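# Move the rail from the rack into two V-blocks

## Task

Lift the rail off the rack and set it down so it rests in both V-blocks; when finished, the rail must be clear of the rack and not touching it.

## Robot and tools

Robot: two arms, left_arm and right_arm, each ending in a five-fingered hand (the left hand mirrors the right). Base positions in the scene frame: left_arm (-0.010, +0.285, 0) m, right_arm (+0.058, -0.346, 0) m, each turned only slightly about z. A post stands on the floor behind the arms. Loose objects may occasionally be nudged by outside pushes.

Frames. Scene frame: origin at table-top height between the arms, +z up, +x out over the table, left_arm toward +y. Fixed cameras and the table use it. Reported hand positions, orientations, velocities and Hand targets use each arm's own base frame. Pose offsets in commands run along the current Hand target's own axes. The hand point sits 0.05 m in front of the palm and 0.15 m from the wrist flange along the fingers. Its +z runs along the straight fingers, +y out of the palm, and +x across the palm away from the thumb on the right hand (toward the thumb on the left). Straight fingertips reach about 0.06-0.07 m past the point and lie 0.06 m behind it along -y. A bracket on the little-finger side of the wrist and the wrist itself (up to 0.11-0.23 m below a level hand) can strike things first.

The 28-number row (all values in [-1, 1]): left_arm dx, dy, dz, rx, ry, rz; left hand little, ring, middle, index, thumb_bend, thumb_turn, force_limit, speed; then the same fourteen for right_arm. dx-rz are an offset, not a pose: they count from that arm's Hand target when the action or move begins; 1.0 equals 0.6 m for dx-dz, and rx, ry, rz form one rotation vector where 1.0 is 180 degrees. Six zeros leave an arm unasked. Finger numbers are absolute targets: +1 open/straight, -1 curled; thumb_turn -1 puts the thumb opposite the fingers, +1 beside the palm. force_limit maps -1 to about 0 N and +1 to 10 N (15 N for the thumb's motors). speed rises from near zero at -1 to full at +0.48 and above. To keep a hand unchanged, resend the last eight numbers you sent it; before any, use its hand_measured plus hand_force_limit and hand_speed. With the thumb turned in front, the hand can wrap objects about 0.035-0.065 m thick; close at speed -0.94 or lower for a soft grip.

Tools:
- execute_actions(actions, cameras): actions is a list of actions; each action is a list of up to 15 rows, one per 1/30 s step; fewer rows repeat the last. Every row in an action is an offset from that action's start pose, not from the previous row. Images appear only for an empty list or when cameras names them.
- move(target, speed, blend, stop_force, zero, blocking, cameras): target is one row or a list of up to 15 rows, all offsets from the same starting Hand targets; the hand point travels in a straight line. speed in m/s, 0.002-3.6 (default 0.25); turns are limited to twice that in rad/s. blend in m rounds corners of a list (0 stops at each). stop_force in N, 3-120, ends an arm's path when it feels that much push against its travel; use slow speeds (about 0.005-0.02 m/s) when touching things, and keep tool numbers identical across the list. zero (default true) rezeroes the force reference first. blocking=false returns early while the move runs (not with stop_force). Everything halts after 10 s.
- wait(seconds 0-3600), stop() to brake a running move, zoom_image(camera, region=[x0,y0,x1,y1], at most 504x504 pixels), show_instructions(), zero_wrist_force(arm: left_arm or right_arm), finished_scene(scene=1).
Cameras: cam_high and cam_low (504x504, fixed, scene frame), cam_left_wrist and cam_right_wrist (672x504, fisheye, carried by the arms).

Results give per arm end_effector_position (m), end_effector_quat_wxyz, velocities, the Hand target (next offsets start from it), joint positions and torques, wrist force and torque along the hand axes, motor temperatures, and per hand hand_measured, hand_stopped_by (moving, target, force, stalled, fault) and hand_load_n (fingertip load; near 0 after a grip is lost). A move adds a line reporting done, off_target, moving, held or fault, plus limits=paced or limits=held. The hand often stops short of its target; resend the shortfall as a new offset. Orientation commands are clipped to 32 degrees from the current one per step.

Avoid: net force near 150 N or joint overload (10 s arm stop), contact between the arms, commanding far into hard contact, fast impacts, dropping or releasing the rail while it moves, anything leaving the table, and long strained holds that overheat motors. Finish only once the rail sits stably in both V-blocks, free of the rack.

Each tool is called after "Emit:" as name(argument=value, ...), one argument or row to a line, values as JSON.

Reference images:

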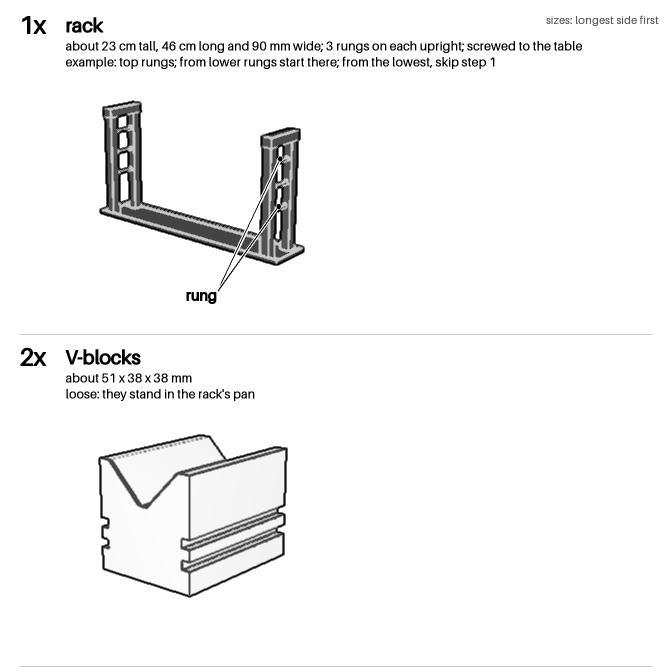

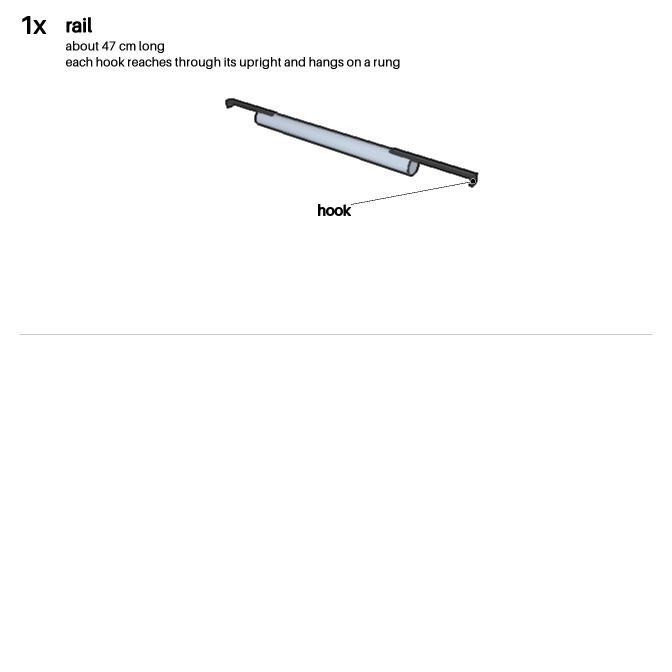

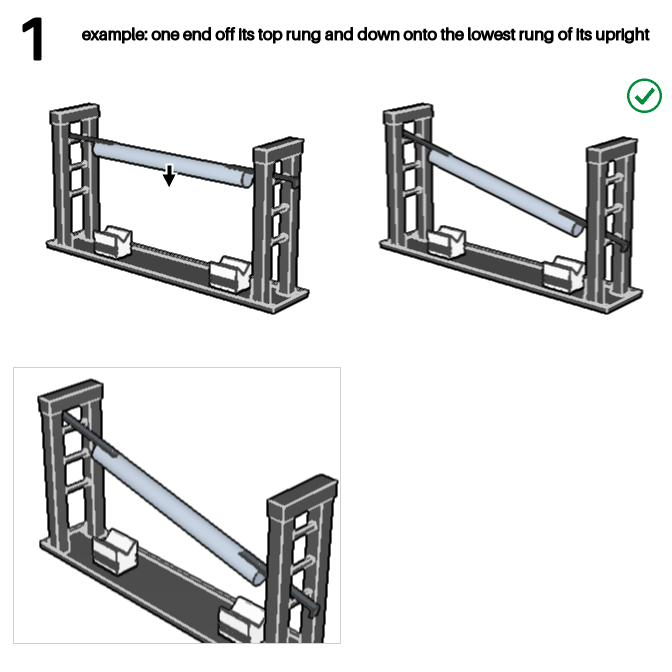

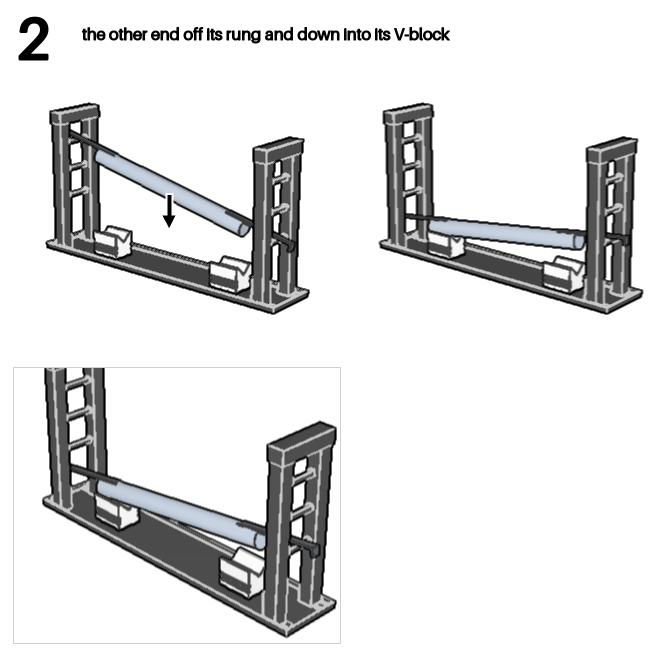

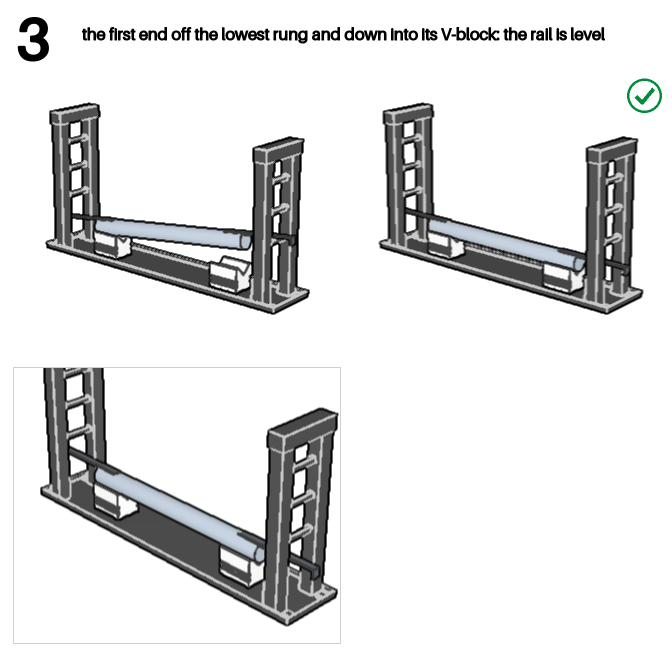

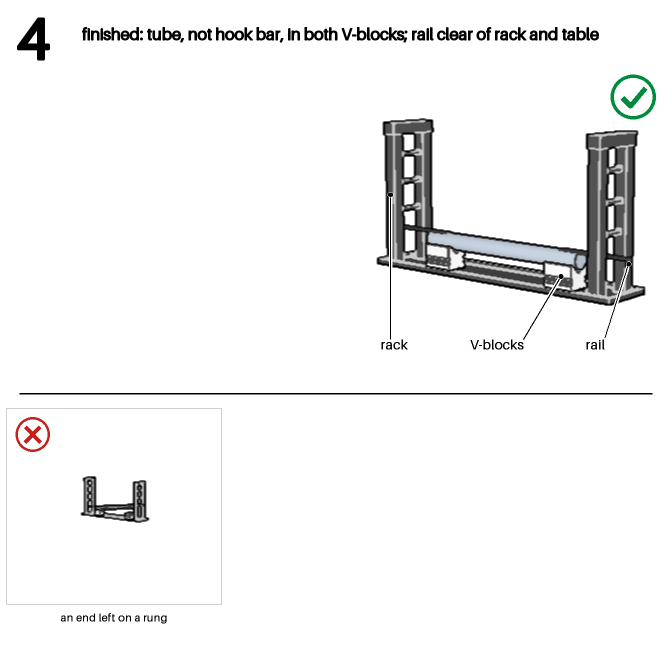

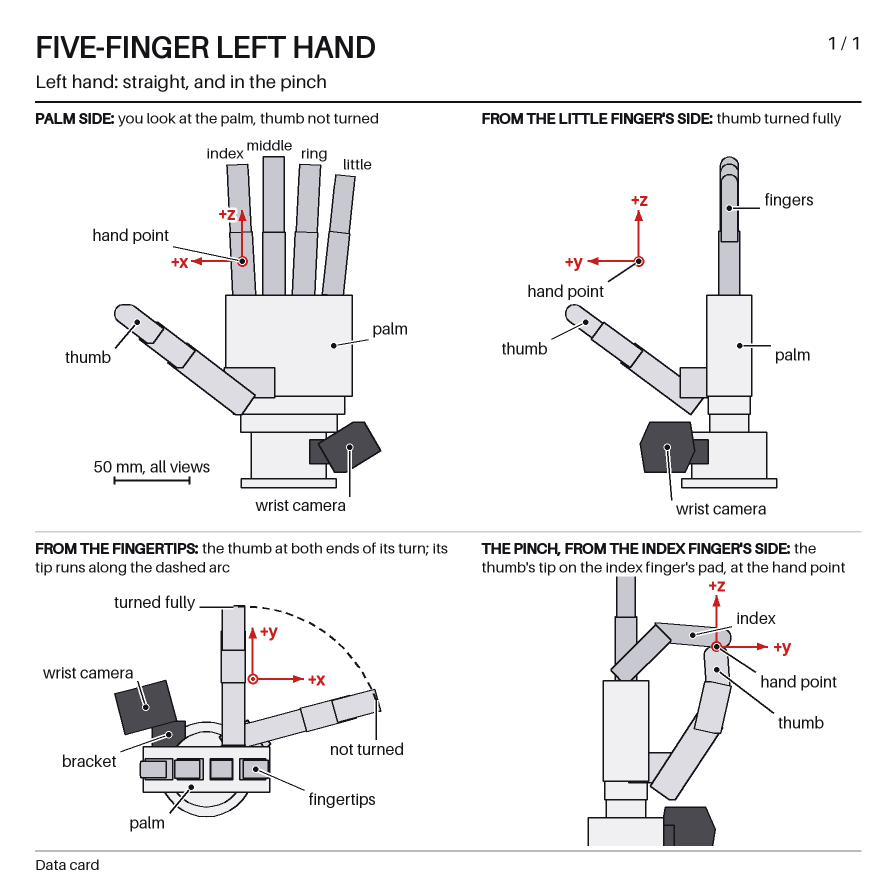

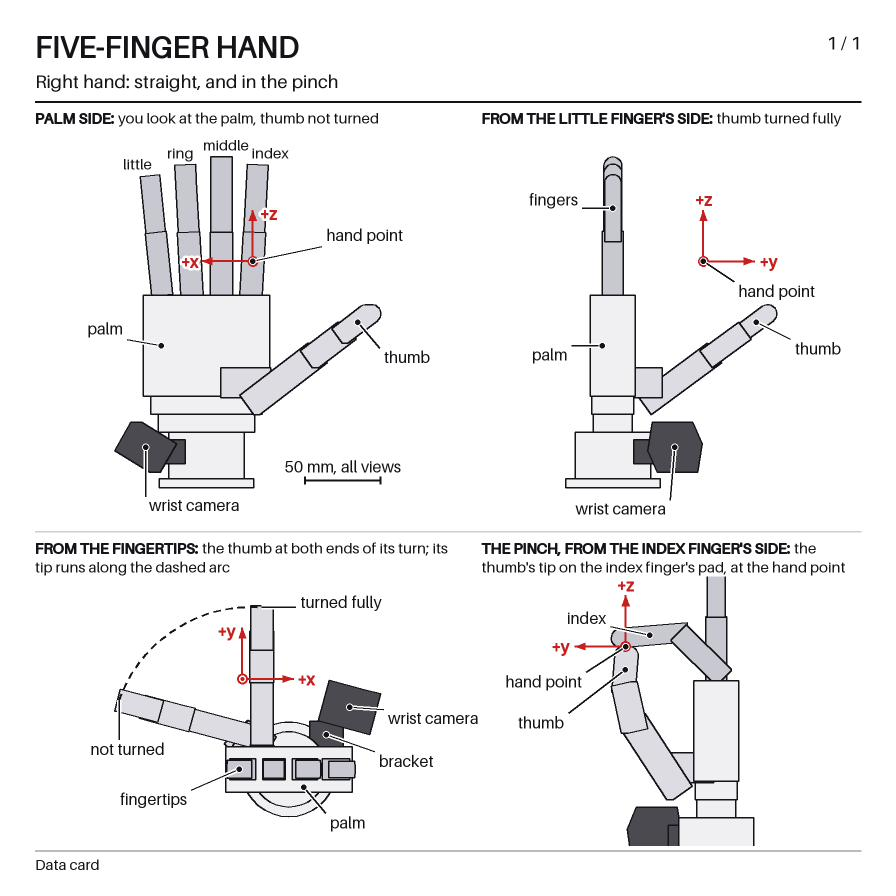

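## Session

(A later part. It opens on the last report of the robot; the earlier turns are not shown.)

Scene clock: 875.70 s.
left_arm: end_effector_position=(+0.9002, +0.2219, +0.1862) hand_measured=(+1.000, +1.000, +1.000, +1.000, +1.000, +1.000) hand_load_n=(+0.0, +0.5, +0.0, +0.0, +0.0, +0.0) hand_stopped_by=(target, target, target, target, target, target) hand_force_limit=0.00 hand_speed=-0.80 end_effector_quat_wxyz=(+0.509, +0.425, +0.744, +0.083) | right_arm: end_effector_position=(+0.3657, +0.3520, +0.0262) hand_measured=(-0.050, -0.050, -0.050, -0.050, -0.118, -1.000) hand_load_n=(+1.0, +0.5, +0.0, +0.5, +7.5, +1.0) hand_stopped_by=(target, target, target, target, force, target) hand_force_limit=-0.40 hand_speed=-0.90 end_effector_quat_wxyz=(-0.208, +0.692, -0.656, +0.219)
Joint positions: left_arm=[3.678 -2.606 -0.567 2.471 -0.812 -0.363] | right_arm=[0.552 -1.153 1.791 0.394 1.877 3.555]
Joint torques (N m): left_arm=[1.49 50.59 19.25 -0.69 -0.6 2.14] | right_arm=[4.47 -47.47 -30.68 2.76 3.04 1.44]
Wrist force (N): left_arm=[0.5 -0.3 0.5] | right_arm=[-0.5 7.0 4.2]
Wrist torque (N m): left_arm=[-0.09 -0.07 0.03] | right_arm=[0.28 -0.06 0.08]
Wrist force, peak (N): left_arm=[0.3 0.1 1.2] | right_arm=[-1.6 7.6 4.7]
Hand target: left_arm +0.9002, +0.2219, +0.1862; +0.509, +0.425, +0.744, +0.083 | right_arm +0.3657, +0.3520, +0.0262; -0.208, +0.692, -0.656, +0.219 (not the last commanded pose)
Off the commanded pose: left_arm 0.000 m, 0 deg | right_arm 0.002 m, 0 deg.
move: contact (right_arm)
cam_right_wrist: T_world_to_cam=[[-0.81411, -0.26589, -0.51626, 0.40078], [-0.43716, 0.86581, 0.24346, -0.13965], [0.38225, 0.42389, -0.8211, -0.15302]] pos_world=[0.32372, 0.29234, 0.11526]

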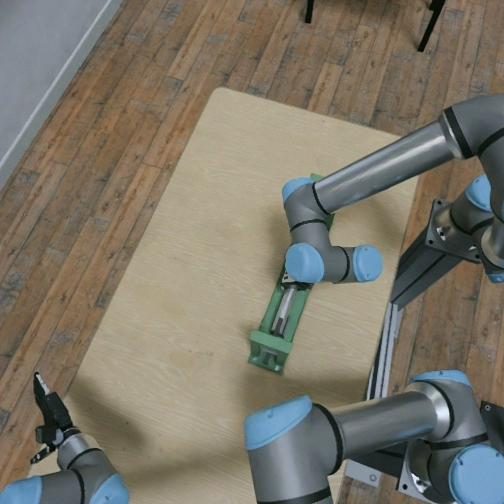

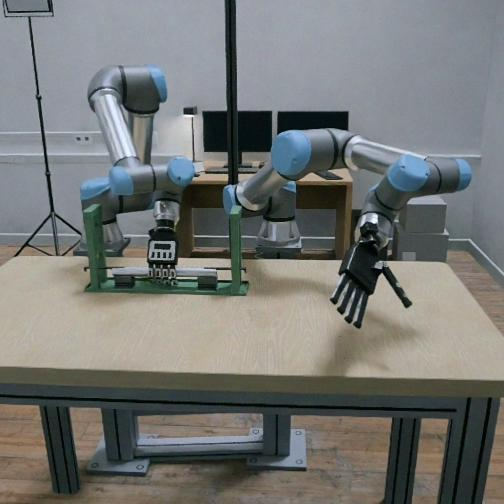

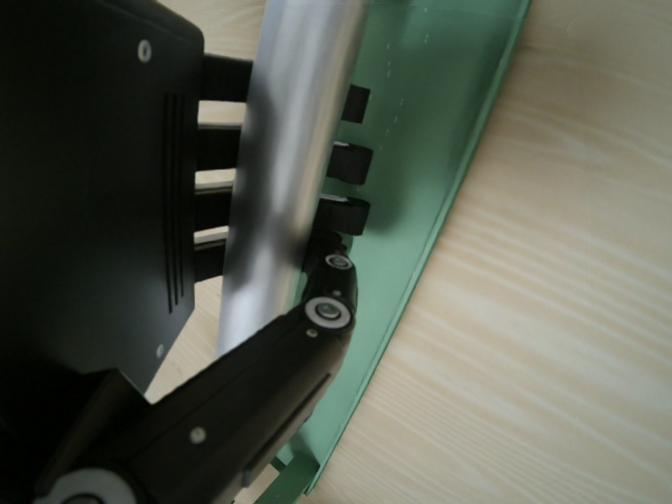

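Emit:
move(
  target=[0,0,0,0,0,0,1,1,1,1,1,1,0,-0.8,-0.0003,0.0069,0.0068,0,0,0,-0.05,-0.05,-0.05,-0.05,-0.35,-1,-0.4,-0.9],
  speed=0.006,
  stop_force=5,
  cameras=["cam_low","cam_right_wrist"],
)

Emit:
zoom_image(
  camera="cam_low",
  region=[65, 200, 255, 310],
)

Scene clock: 882.67 s.
left_arm: end_effector_position=(+0.9002, +0.2219, +0.1862) hand_measured=(+1.000, +1.000, +1.000, +1.000, +1.000, +1.000) hand_load_n=(+0.0, +0.0, +0.0, +0.0, +0.0, +0.0) hand_stopped_by=(target, target, target, target, target, target) hand_force_limit=0.00 hand_speed=-0.80 end_effector_quat_wxyz=(+0.509, +0.425, +0.744, +0.083) | right_arm: end_effector_position=(+0.3655, +0.3520, +0.0246) hand_measured=(-0.050, -0.050, -0.050, -0.050, -0.118, -1.000) hand_load_n=(+0.0, +0.0, +0.0, +0.0, +6.0, +1.0) hand_stopped_by=(target, target, target, target, force, target) hand_force_limit=-0.40 hand_speed=-0.90 end_effector_quat_wxyz=(-0.208, +0.692, -0.656, +0.219)
Joint positions: left_arm=[3.678 -2.606 -0.567 2.471 -0.812 -0.363] | right_arm=[0.553 -1.151 1.793 0.39 1.877 3.555]
Joint torques (N m): left_arm=[0.45 50.87 19.3 -0.82 -0.78 2.07] | right_arm=[-5.97 -45.98 -30.59 2.63 0.48 -1.58]
Wrist force (N): left_arm=[0.2 0.2 0.4] | right_arm=[-1.0 5.5 1.1]
Wrist torque (N m): left_arm=[0.00 -0.02 0.00] | right_arm=[0.33 0.11 -0.04]
Wrist force, peak (N): left_arm=[0.6 0.3 0.8] | right_arm=[-0.6 7.4 4.3]
Hand target: left_arm +0.9002, +0.2219, +0.1862; +0.509, +0.425, +0.744, +0.083 | right_arm +0.3655, +0.3520, +0.0246; -0.208, +0.692, -0.656, +0.219 (not the last commanded pose)
Off the commanded pose: left_arm 0.000 m, 0 deg | right_arm 0.004 m, 0 deg.
move: contact (right_arm)
cam_right_wrist: T_world_to_cam=[[-0.81403, -0.26579, -0.51644, 0.39976], [-0.43713, 0.86583, 0.24341, -0.13936], [0.38245, 0.42389, -0.821, -0.15434]] pos_world=[0.32352, 0.29234, 0.11366]

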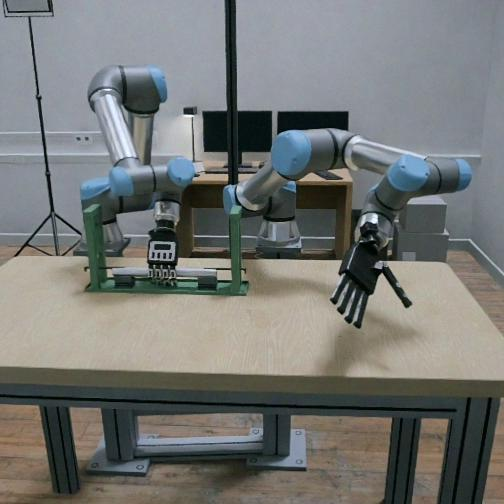

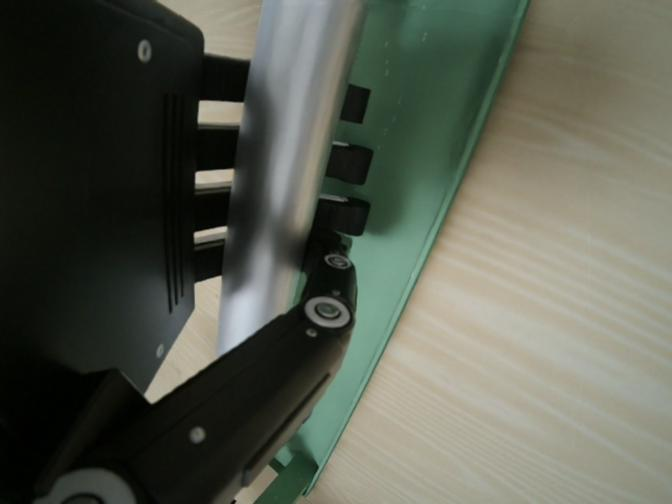

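Scaled by 2.653 from the camera's image (finer frame: 720x720).

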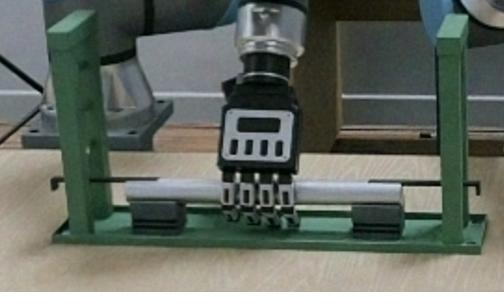

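Emit:
move(
  target=[0,0,0,0,0,0,1,1,1,1,1,1,0,-0.8,0,0,0,0,0,0,-0.05,-0.05,-0.05,-0.05,0.1,-1,-0.4,-0.85],
  cameras=["cam_low","cam_right_wrist"],
)

Emit:
zoom_image(
  camera="cam_low",
  region=[65, 200, 255, 310],
)

Emit:
zoom_image(
  camera="cam_right_wrist",
  region=[200, 0, 500, 350],
)

Scene clock: 900.23 s.
left_arm: end_effector_position=(+0.9002, +0.2219, +0.1862) hand_measured=(+1.000, +1.000, +1.000, +1.000, +1.000, +1.000) hand_load_n=(+0.0, +0.0, +0.0, +0.0, +0.0, +0.0) hand_stopped_by=(target, target, target, target, target, target) hand_force_limit=0.00 hand_speed=-0.80 end_effector_quat_wxyz=(+0.509, +0.425, +0.744, +0.083) | right_arm: end_effector_position=(+0.3655, +0.3521, +0.0247) hand_measured=(-0.050, -0.050, -0.050, -0.050, +0.100, -1.000) hand_load_n=(+0.0, +0.0, +0.0, +0.0, +0.0, +0.0) hand_stopped_by=(target, target, target, target, target, target) hand_force_limit=-0.40 hand_speed=-0.85 end_effector_quat_wxyz=(-0.208, +0.692, -0.656, +0.219)
Joint positions: left_arm=[3.678 -2.606 -0.567 2.471 -0.812 -0.363] | right_arm=[0.553 -1.151 1.793 0.39 1.877 3.555]
Joint torques (N m): left_arm=[0.26 50.34 19.41 -0.69 -0.85 1.89] | right_arm=[-6.59 -37.05 -21.48 0.77 -0.93 -1.59]
Wrist force (N): left_arm=[0.1 -0.2 0.7] | right_arm=[-0.9 0.6 -1.0]
Wrist torque (N m): left_arm=[-0.08 0.01 0.00] | right_arm=[0.11 0.14 -0.14]
Wrist force, peak (N): left_arm=[0.5 -0.1 0.8] | right_arm=[-0.9 5.9 1.4]
Hand target: left_arm +0.9002, +0.2219, +0.1862; +0.509, +0.425, +0.744, +0.083 | right_arm +0.3655, +0.3520, +0.0246; -0.208, +0.692, -0.656, +0.219
Off the commanded pose: left_arm 0.000 m, 0 deg | right_arm 0.000 m, 0 deg.
move: done
cam_right_wrist: T_world_to_cam=[[-0.81398, -0.26585, -0.51648, 0.39976], [-0.43723, 0.86577, 0.24344, -0.13931], [0.38244, 0.42398, -0.82096, -0.15436]] pos_world=[0.32352, 0.29234, 0.11366]

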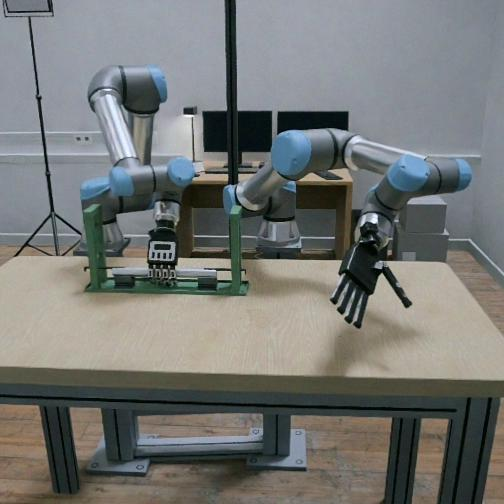

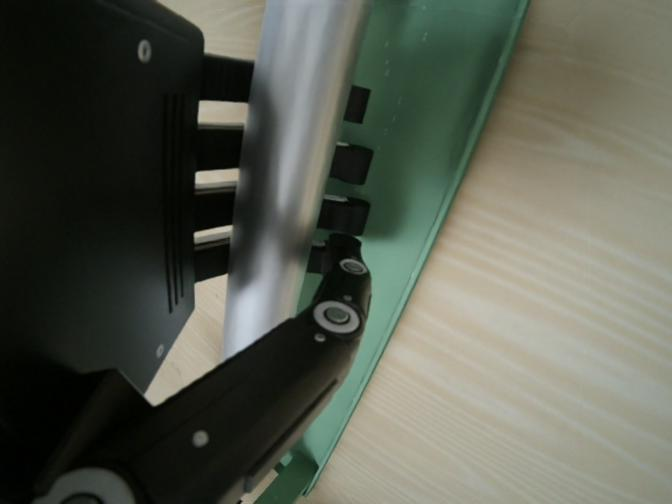

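Scaled by 2.653 from the camera's image (finer frame: 720x720).

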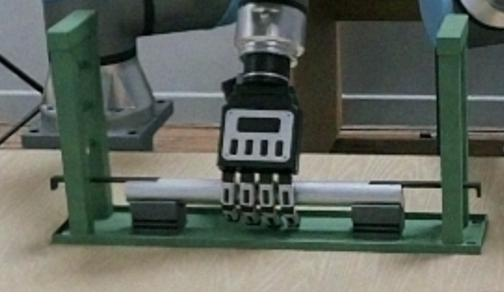

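Scaled by 1.440 from the camera's image (finer frame: 960x720).

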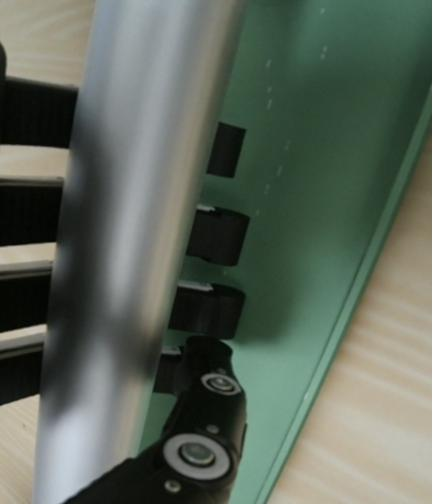

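Emit:
move(
  target=[0,0,0,0,0,0,1,1,1,1,1,1,0,-0.8,0.0012,-0.0222,0.0177,0.1944,0,0,-0.05,-0.05,-0.05,-0.05,0.1,-1,-0.4,-0.85],
  speed=0.06,
  stop_force=5,
  cameras=["cam_high","cam_low","cam_right_wrist"],
)

Emit:
zoom_image(
  camera="cam_low",
  region=[65, 200, 255, 310],
)

Emit:
zoom_image(
  camera="cam_right_wrist",
  region=[200, 0, 500, 350],
)

Scene clock: 927.80 s.
left_arm: end_effector_position=(+0.9002, +0.2219, +0.1862) hand_measured=(+1.000, +1.000, +1.000, +1.000, +1.000, +1.000) hand_load_n=(+0.0, +0.0, +0.0, +0.0, +0.0, +0.0) hand_stopped_by=(target, target, target, target, target, target) hand_force_limit=0.00 hand_speed=-0.80 end_effector_quat_wxyz=(+0.509, +0.425, +0.744, +0.083) | right_arm: end_effector_position=(+0.3825, +0.3520, +0.0236) hand_measured=(-0.050, -0.050, -0.050, -0.050, +0.100, -1.000) hand_load_n=(+0.0, +0.0, +0.0, +0.0, -0.5, +0.0) hand_stopped_by=(target, target, target, target, target, target) hand_force_limit=-0.40 hand_speed=-0.85 end_effector_quat_wxyz=(-0.406, +0.597, -0.560, +0.406)
Joint positions: left_arm=[3.678 -2.606 -0.567 2.471 -0.812 -0.363] | right_arm=[0.699 -1.252 2.16 -0.476 2.19 3.371]
Joint torques (N m): left_arm=[0.87 50.78 19.89 -0.54 -0.75 2.02] | right_arm=[-8.4 -36.64 -25.98 -2.05 -1.97 1.69]
Wrist force (N): left_arm=[-0.2 0.1 0.5] | right_arm=[-0.8 1.4 -1.9]
Wrist torque (N m): left_arm=[-0.02 0.05 -0.02] | right_arm=[0.30 0.14 -0.05]
Wrist force, peak (N): left_arm=[0.7 0.1 1.0] | right_arm=[-1.3 1.5 -1.8]
Hand target: left_arm +0.9002, +0.2219, +0.1862; +0.509, +0.425, +0.744, +0.083 | right_arm +0.3825, +0.3520, +0.0236; -0.406, +0.597, -0.560, +0.406
Off the commanded pose: left_arm 0.000 m, 0 deg | right_arm 0.000 m, 0 deg.
move: done
cam_right_wrist: T_world_to_cam=[[-0.36482, -0.25769, -0.89471, 0.24724], [-0.51953, 0.85377, -0.03406, -0.0893], [0.77265, 0.4524, -0.44535, -0.32985]] pos_world=[0.29866, 0.28918, 0.07127]

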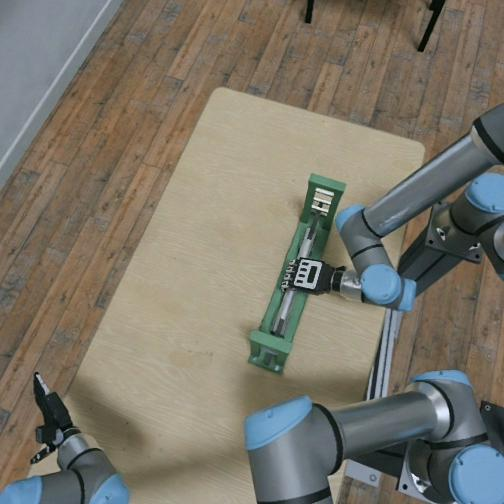

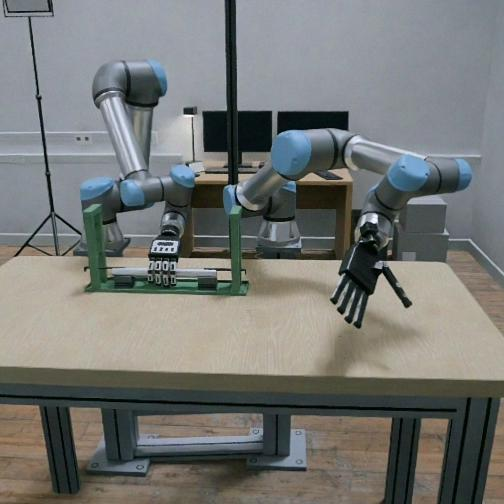

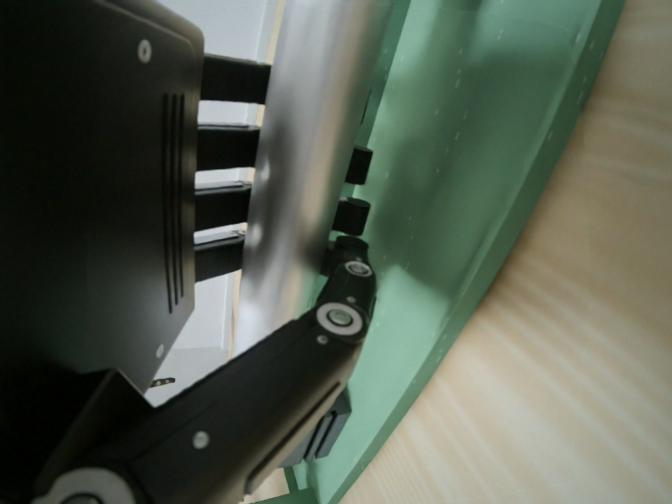

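Scaled by 2.653 from the camera's image (finer frame: 720x720).

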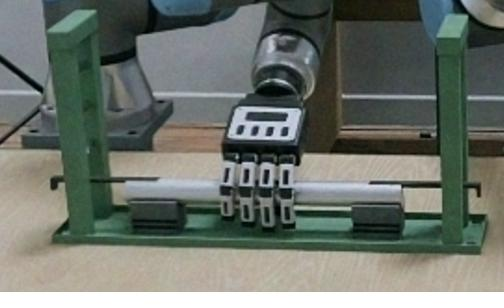

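Scaled by 1.440 from the camera's image (finer frame: 960x720).

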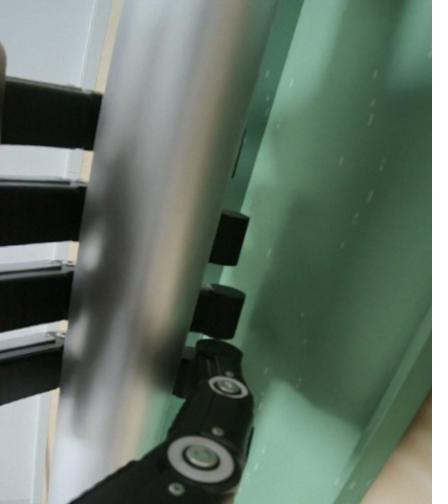

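Emit:
move(
  target=[0,0,0,0,0,0,1,1,1,1,1,1,0,-0.8,0,0,0,0,0,0,1,1,1,1,0.1,-1,-0.4,-0.5],
  cameras=["cam_low","cam_right_wrist"],
)

Emit:
zoom_image(
  camera="cam_right_wrist",
  region=[200, 0, 500, 350],
)

Scene clock: 932.97 s.
left_arm: end_effector_position=(+0.9002, +0.2219, +0.1862) hand_measured=(+1.000, +1.000, +1.000, +1.000, +1.000, +1.000) hand_load_n=(+0.0, +0.0, +0.0, +0.0, +0.0, +0.0) hand_stopped_by=(target, target, target, target, target, target) hand_force_limit=0.00 hand_speed=-0.80 end_effector_quat_wxyz=(+0.509, +0.425, +0.744, +0.083) | right_arm: end_effector_position=(+0.3825, +0.3520, +0.0236) hand_measured=(+1.000, +1.000, +1.000, +1.000, +0.100, -1.000) hand_load_n=(+0.0, +0.0, +0.0, +0.0, +0.0, -0.5) hand_stopped_by=(target, target, target, target, target, target) hand_force_limit=-0.40 hand_speed=-0.50 end_effector_quat_wxyz=(-0.406, +0.597, -0.560, +0.406)
Joint positions: left_arm=[3.678 -2.606 -0.567 2.471 -0.812 -0.363] | right_arm=[0.699 -1.252 2.16 -0.476 2.19 3.371]
Joint torques (N m): left_arm=[1.35 51.18 19.39 -0.61 -0.99 1.98] | right_arm=[-6.75 -36.47 -21.75 -1.38 -1.53 1.36]
Wrist force (N): left_arm=[0.0 0.0 0.2] | right_arm=[-1.1 1.4 -1.8]
Wrist torque (N m): left_arm=[-0.02 0.01 -0.01] | right_arm=[0.28 0.18 -0.07]
Wrist force, peak (N): left_arm=[0.2 0.0 1.0] | right_arm=[-1.2 1.7 -1.9]
Hand target: left_arm +0.9002, +0.2219, +0.1862; +0.509, +0.425, +0.744, +0.083 | right_arm +0.3825, +0.3520, +0.0236; -0.406, +0.597, -0.560, +0.406
Off the commanded pose: left_arm 0.000 m, 0 deg | right_arm 0.000 m, 0 deg.
move: done
cam_right_wrist: T_world_to_cam=[[-0.36476, -0.25763, -0.89475, 0.24721], [-0.51952, 0.85378, -0.03404, -0.08931], [0.77269, 0.45242, -0.44527, -0.32987]] pos_world=[0.29866, 0.28918, 0.07127]

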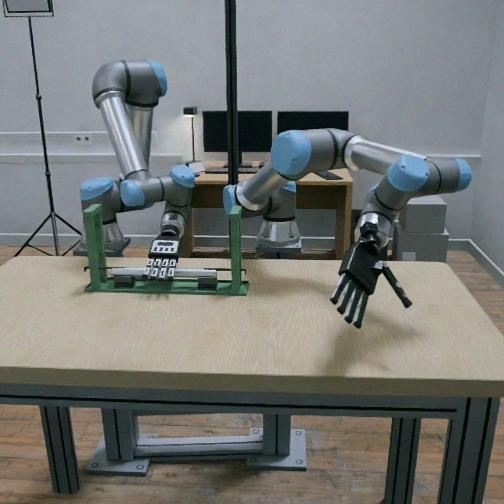

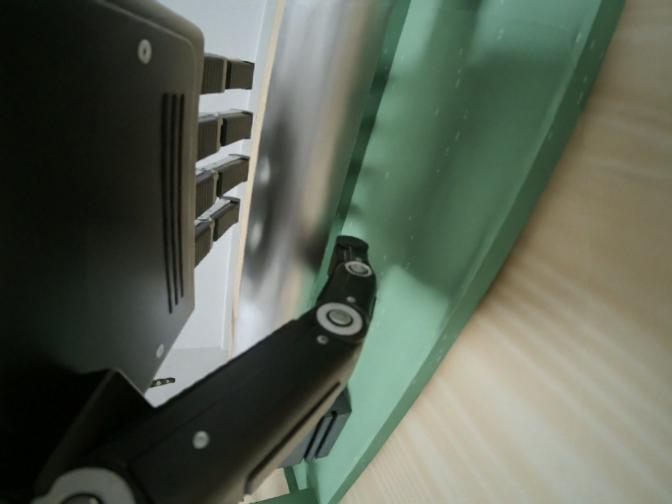

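Scaled by 1.440 from the camera's image (finer frame: 960x720).

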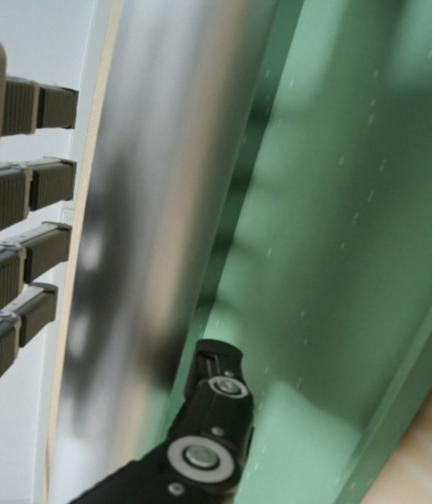

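Emit:
move(
  target=[0,0,0,0,0,0,1,1,1,1,1,1,0,-0.8,-0.0023,0.0181,-0.0501,0,0,0,1,1,1,1,0.1,-1,-0.4,-0.5],
  speed=0.03,
  stop_force=3,
  cameras=["cam_low","cam_right_wrist"],
)

Scene clock: 937.87 s.
left_arm: end_effector_position=(+0.9002, +0.2219, +0.1862) hand_measured=(+1.000, +1.000, +1.000, +1.000, +1.000, +1.000) hand_load_n=(+0.0, +0.0, +0.0, +0.0, +0.0, +0.0) hand_stopped_by=(target, target, target, target, target, target) hand_force_limit=0.00 hand_speed=-0.80 end_effector_quat_wxyz=(+0.509, +0.425, +0.744, +0.083) | right_arm: end_effector_position=(+0.3505, +0.3520, +0.0236) hand_measured=(+1.000, +1.000, +1.000, +1.000, +0.100, -1.000) hand_load_n=(+0.0, +0.0, +0.0, -0.5, +0.0, +0.0) hand_stopped_by=(target, target, target, target, target, target) hand_force_limit=-0.40 hand_speed=-0.50 end_effector_quat_wxyz=(-0.406, +0.597, -0.560, +0.406)
Joint positions: left_arm=[3.678 -2.606 -0.567 2.471 -0.812 -0.363] | right_arm=[0.764 -1.273 2.196 -0.47 2.25 3.406]
Joint torques (N m): left_arm=[0.57 51.54 19.3 -0.78 -0.63 2.06] | right_arm=[-8.4 -16.06 -25.17 -1.64 -1.85 -1.85]
Wrist force (N): left_arm=[0.3 -0.1 0.6] | right_arm=[-1.2 1.3 -1.5]
Wrist torque (N m): left_arm=[-0.05 -0.03 0.02] | right_arm=[0.27 0.18 -0.10]
Wrist force, peak (N): left_arm=[0.3 0.3 1.2] | right_arm=[-1.3 1.6 -2.0]
Hand target: left_arm +0.9002, +0.2219, +0.1862; +0.509, +0.425, +0.744, +0.083 | right_arm +0.3505, +0.3520, +0.0236; -0.406, +0.597, -0.560, +0.406
Off the commanded pose: left_arm 0.000 m, 0 deg | right_arm 0.000 m, 0 deg.
move: done
cam_right_wrist: T_world_to_cam=[[-0.36482, -0.25769, -0.89471, 0.23556], [-0.51953, 0.85377, -0.03406, -0.10592], [0.77265, 0.4524, -0.44535, -0.30512]] pos_world=[0.26666, 0.28918, 0.07127]

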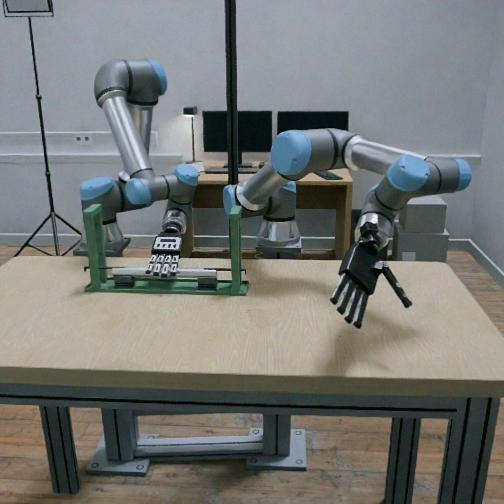

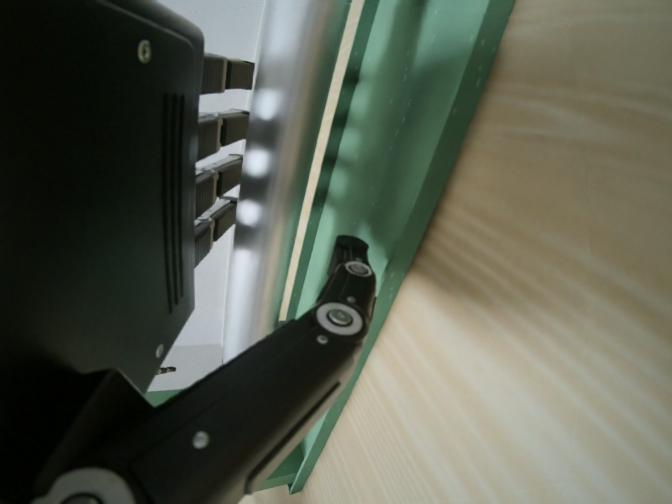

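Emit:
move(
  target=[
    [0,0,0,0,0,0,1,1,1,1,1,1,0,-0.8,0.0014,-0.0470,-0.0170,0,0,0,1,1,1,1,0.1,-1,-0.4,-0.5],
    [0,0,0,0,0,0,1,1,1,1,1,1,0,-0.8,0.0068,-0.2235,-0.1163,0,0,0,1,1,1,1,0.1,-1,-0.4,-0.5],
  ],
  speed=[0.04,0.12],
  blend=[0.005,0],
  stop_force=6,
  cameras=["all"],
)

Emit:
zoom_image(
  camera="cam_low",
  region=[65, 200, 255, 310],
)

Emit:
zoom_image(
  camera="cam_high",
  region=[230, 160, 370, 380],
)

Emit:
zoom_image(
  camera="cam_low",
  region=[80, 255, 150, 305],
)

Emit:
zoom_image(
  camera="cam_low",
  region=[185, 255, 255, 305],
)

Scene clock: 947.57 s.
left_arm: end_effector_position=(+0.9002, +0.2219, +0.1862) hand_measured=(+1.000, +1.000, +1.000, +1.000, +1.000, +1.000) hand_load_n=(+0.0, +0.0, +0.0, +0.0, +0.0, +0.0) hand_stopped_by=(target, target, target, target, target, target) hand_force_limit=0.00 hand_speed=-0.80 end_effector_quat_wxyz=(+0.509, +0.425, +0.744, +0.083) | right_arm: end_effector_position=(+0.3306, +0.3516, +0.1735) hand_measured=(+1.000, +1.000, +1.000, +1.000, +0.100, -1.000) hand_load_n=(+0.0, +0.5, +0.0, +0.0, +0.0, +0.0) hand_stopped_by=(target, target, target, target, target, target) hand_force_limit=-0.40 hand_speed=-0.50 end_effector_quat_wxyz=(-0.406, +0.597, -0.560, +0.406)
Joint positions: left_arm=[3.678 -2.606 -0.567 2.471 -0.812 -0.363] | right_arm=[0.808 -1.554 2.037 -0.014 2.289 3.432]
Joint torques (N m): left_arm=[0.77 49.58 19 -0.57 -0.59 2.15] | right_arm=[-8.52 -20.54 -5.25 2.01 -1.84 -1.91]
Wrist force (N): left_arm=[0.0 -0.1 0.4] | right_arm=[-0.8 1.8 -1.6]
Wrist torque (N m): left_arm=[-0.05 0.00 0.00] | right_arm=[0.32 0.14 -0.06]
Wrist force, peak (N): left_arm=[0.4 0.3 1.0] | right_arm=[-1.5 2.2 -1.2]
Hand target: left_arm +0.9002, +0.2219, +0.1862; +0.509, +0.425, +0.744, +0.083 | right_arm +0.3306, +0.3516, +0.1735; -0.406, +0.597, -0.560, +0.406
Off the commanded pose: left_arm 0.000 m, 0 deg | right_arm 0.000 m, 0 deg.
move: done
cam_right_wrist: T_world_to_cam=[[-0.36482, -0.25769, -0.89471, 0.36232], [-0.51953, 0.85377, -0.03406, -0.11082], [0.77265, 0.4524, -0.44535, -0.22281]] pos_world=[0.24676, 0.28878, 0.22117]

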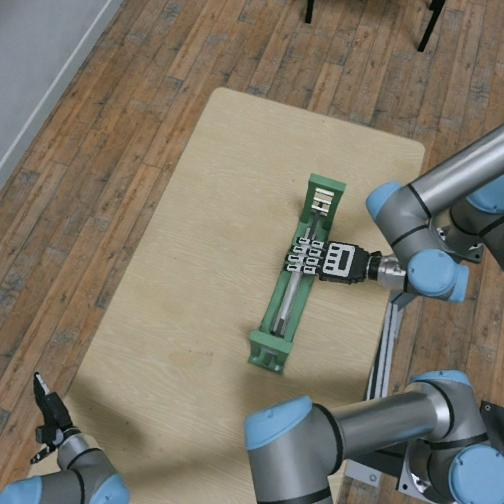

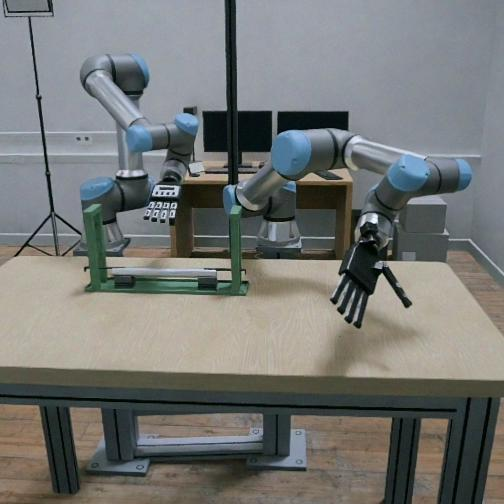

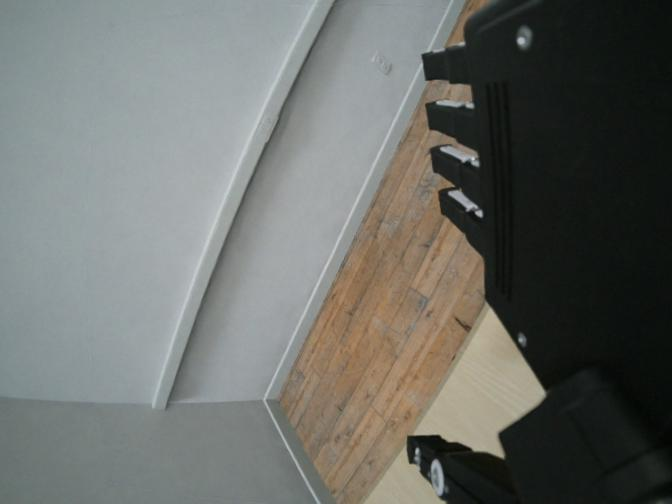

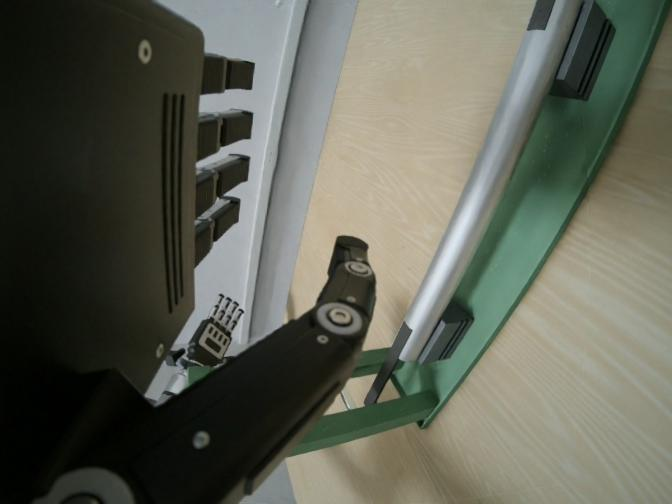

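Scaled by 2.653 from the camera's image (finer frame: 720x720).

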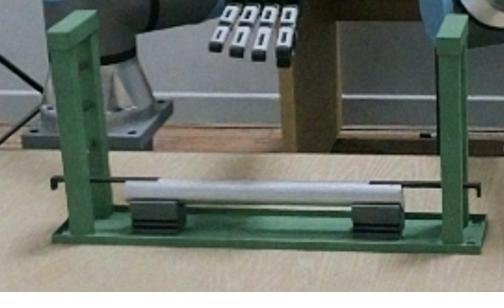

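Scaled by 2.291 from the camera's image (finer frame: 720x720).

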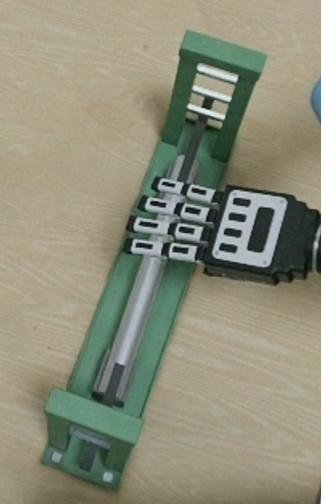

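Scaled by 7.200 from the camera's image (finer frame: 720x720).

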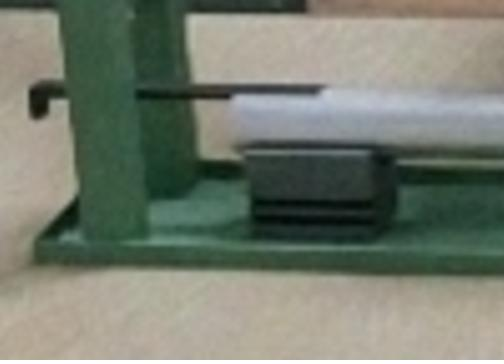

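Scaled by 7.200 from the camera's image (finer frame: 720x720).

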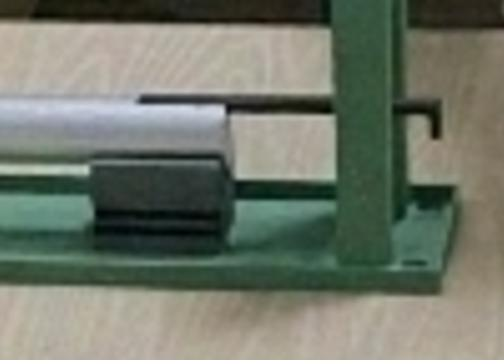

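Emit:
zoom_image(
  camera="cam_high",
  region=[290, 160, 360, 230],
)

Emit:
zoom_image(
  camera="cam_high",
  region=[240, 300, 310, 380],
)

Emit:
zoom_image(
  camera="cam_right_wrist",
  region=[340, 260, 500, 440],
)

Emit:
zoom_image(
  camera="cam_right_wrist",
  region=[480, 0, 672, 140],
)

Scaled by 7.200 from the camera's image (finer frame: 720x720).

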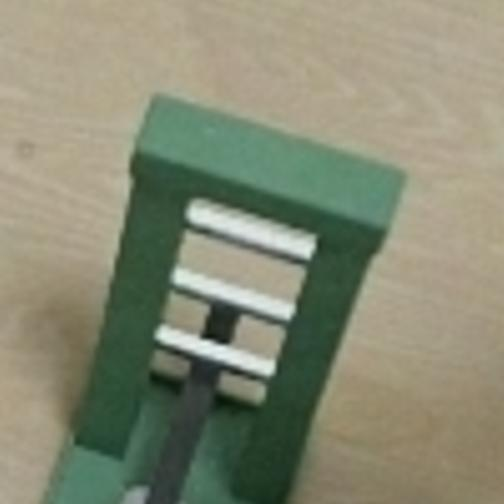

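Scaled by 6.300 from the camera's image (finer frame: 720x720).

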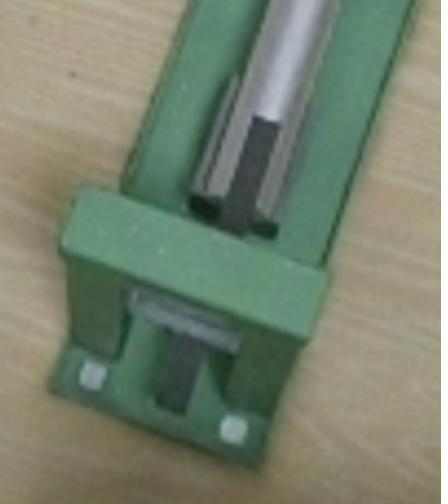

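Scaled by 2.800 from the camera's image (finer frame: 960x720).

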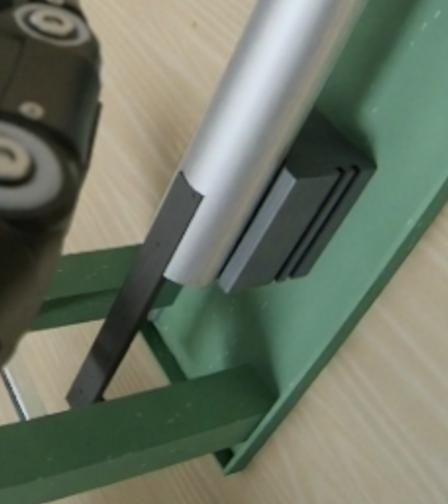

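Scaled by 2.625 from the camera's image (finer frame: 960x720).

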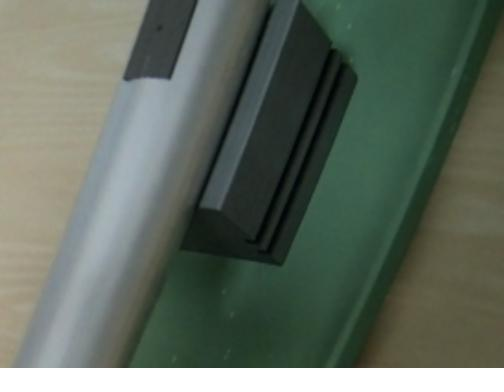

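Emit:
finished_scene(
)

The scene is finished: the task was done.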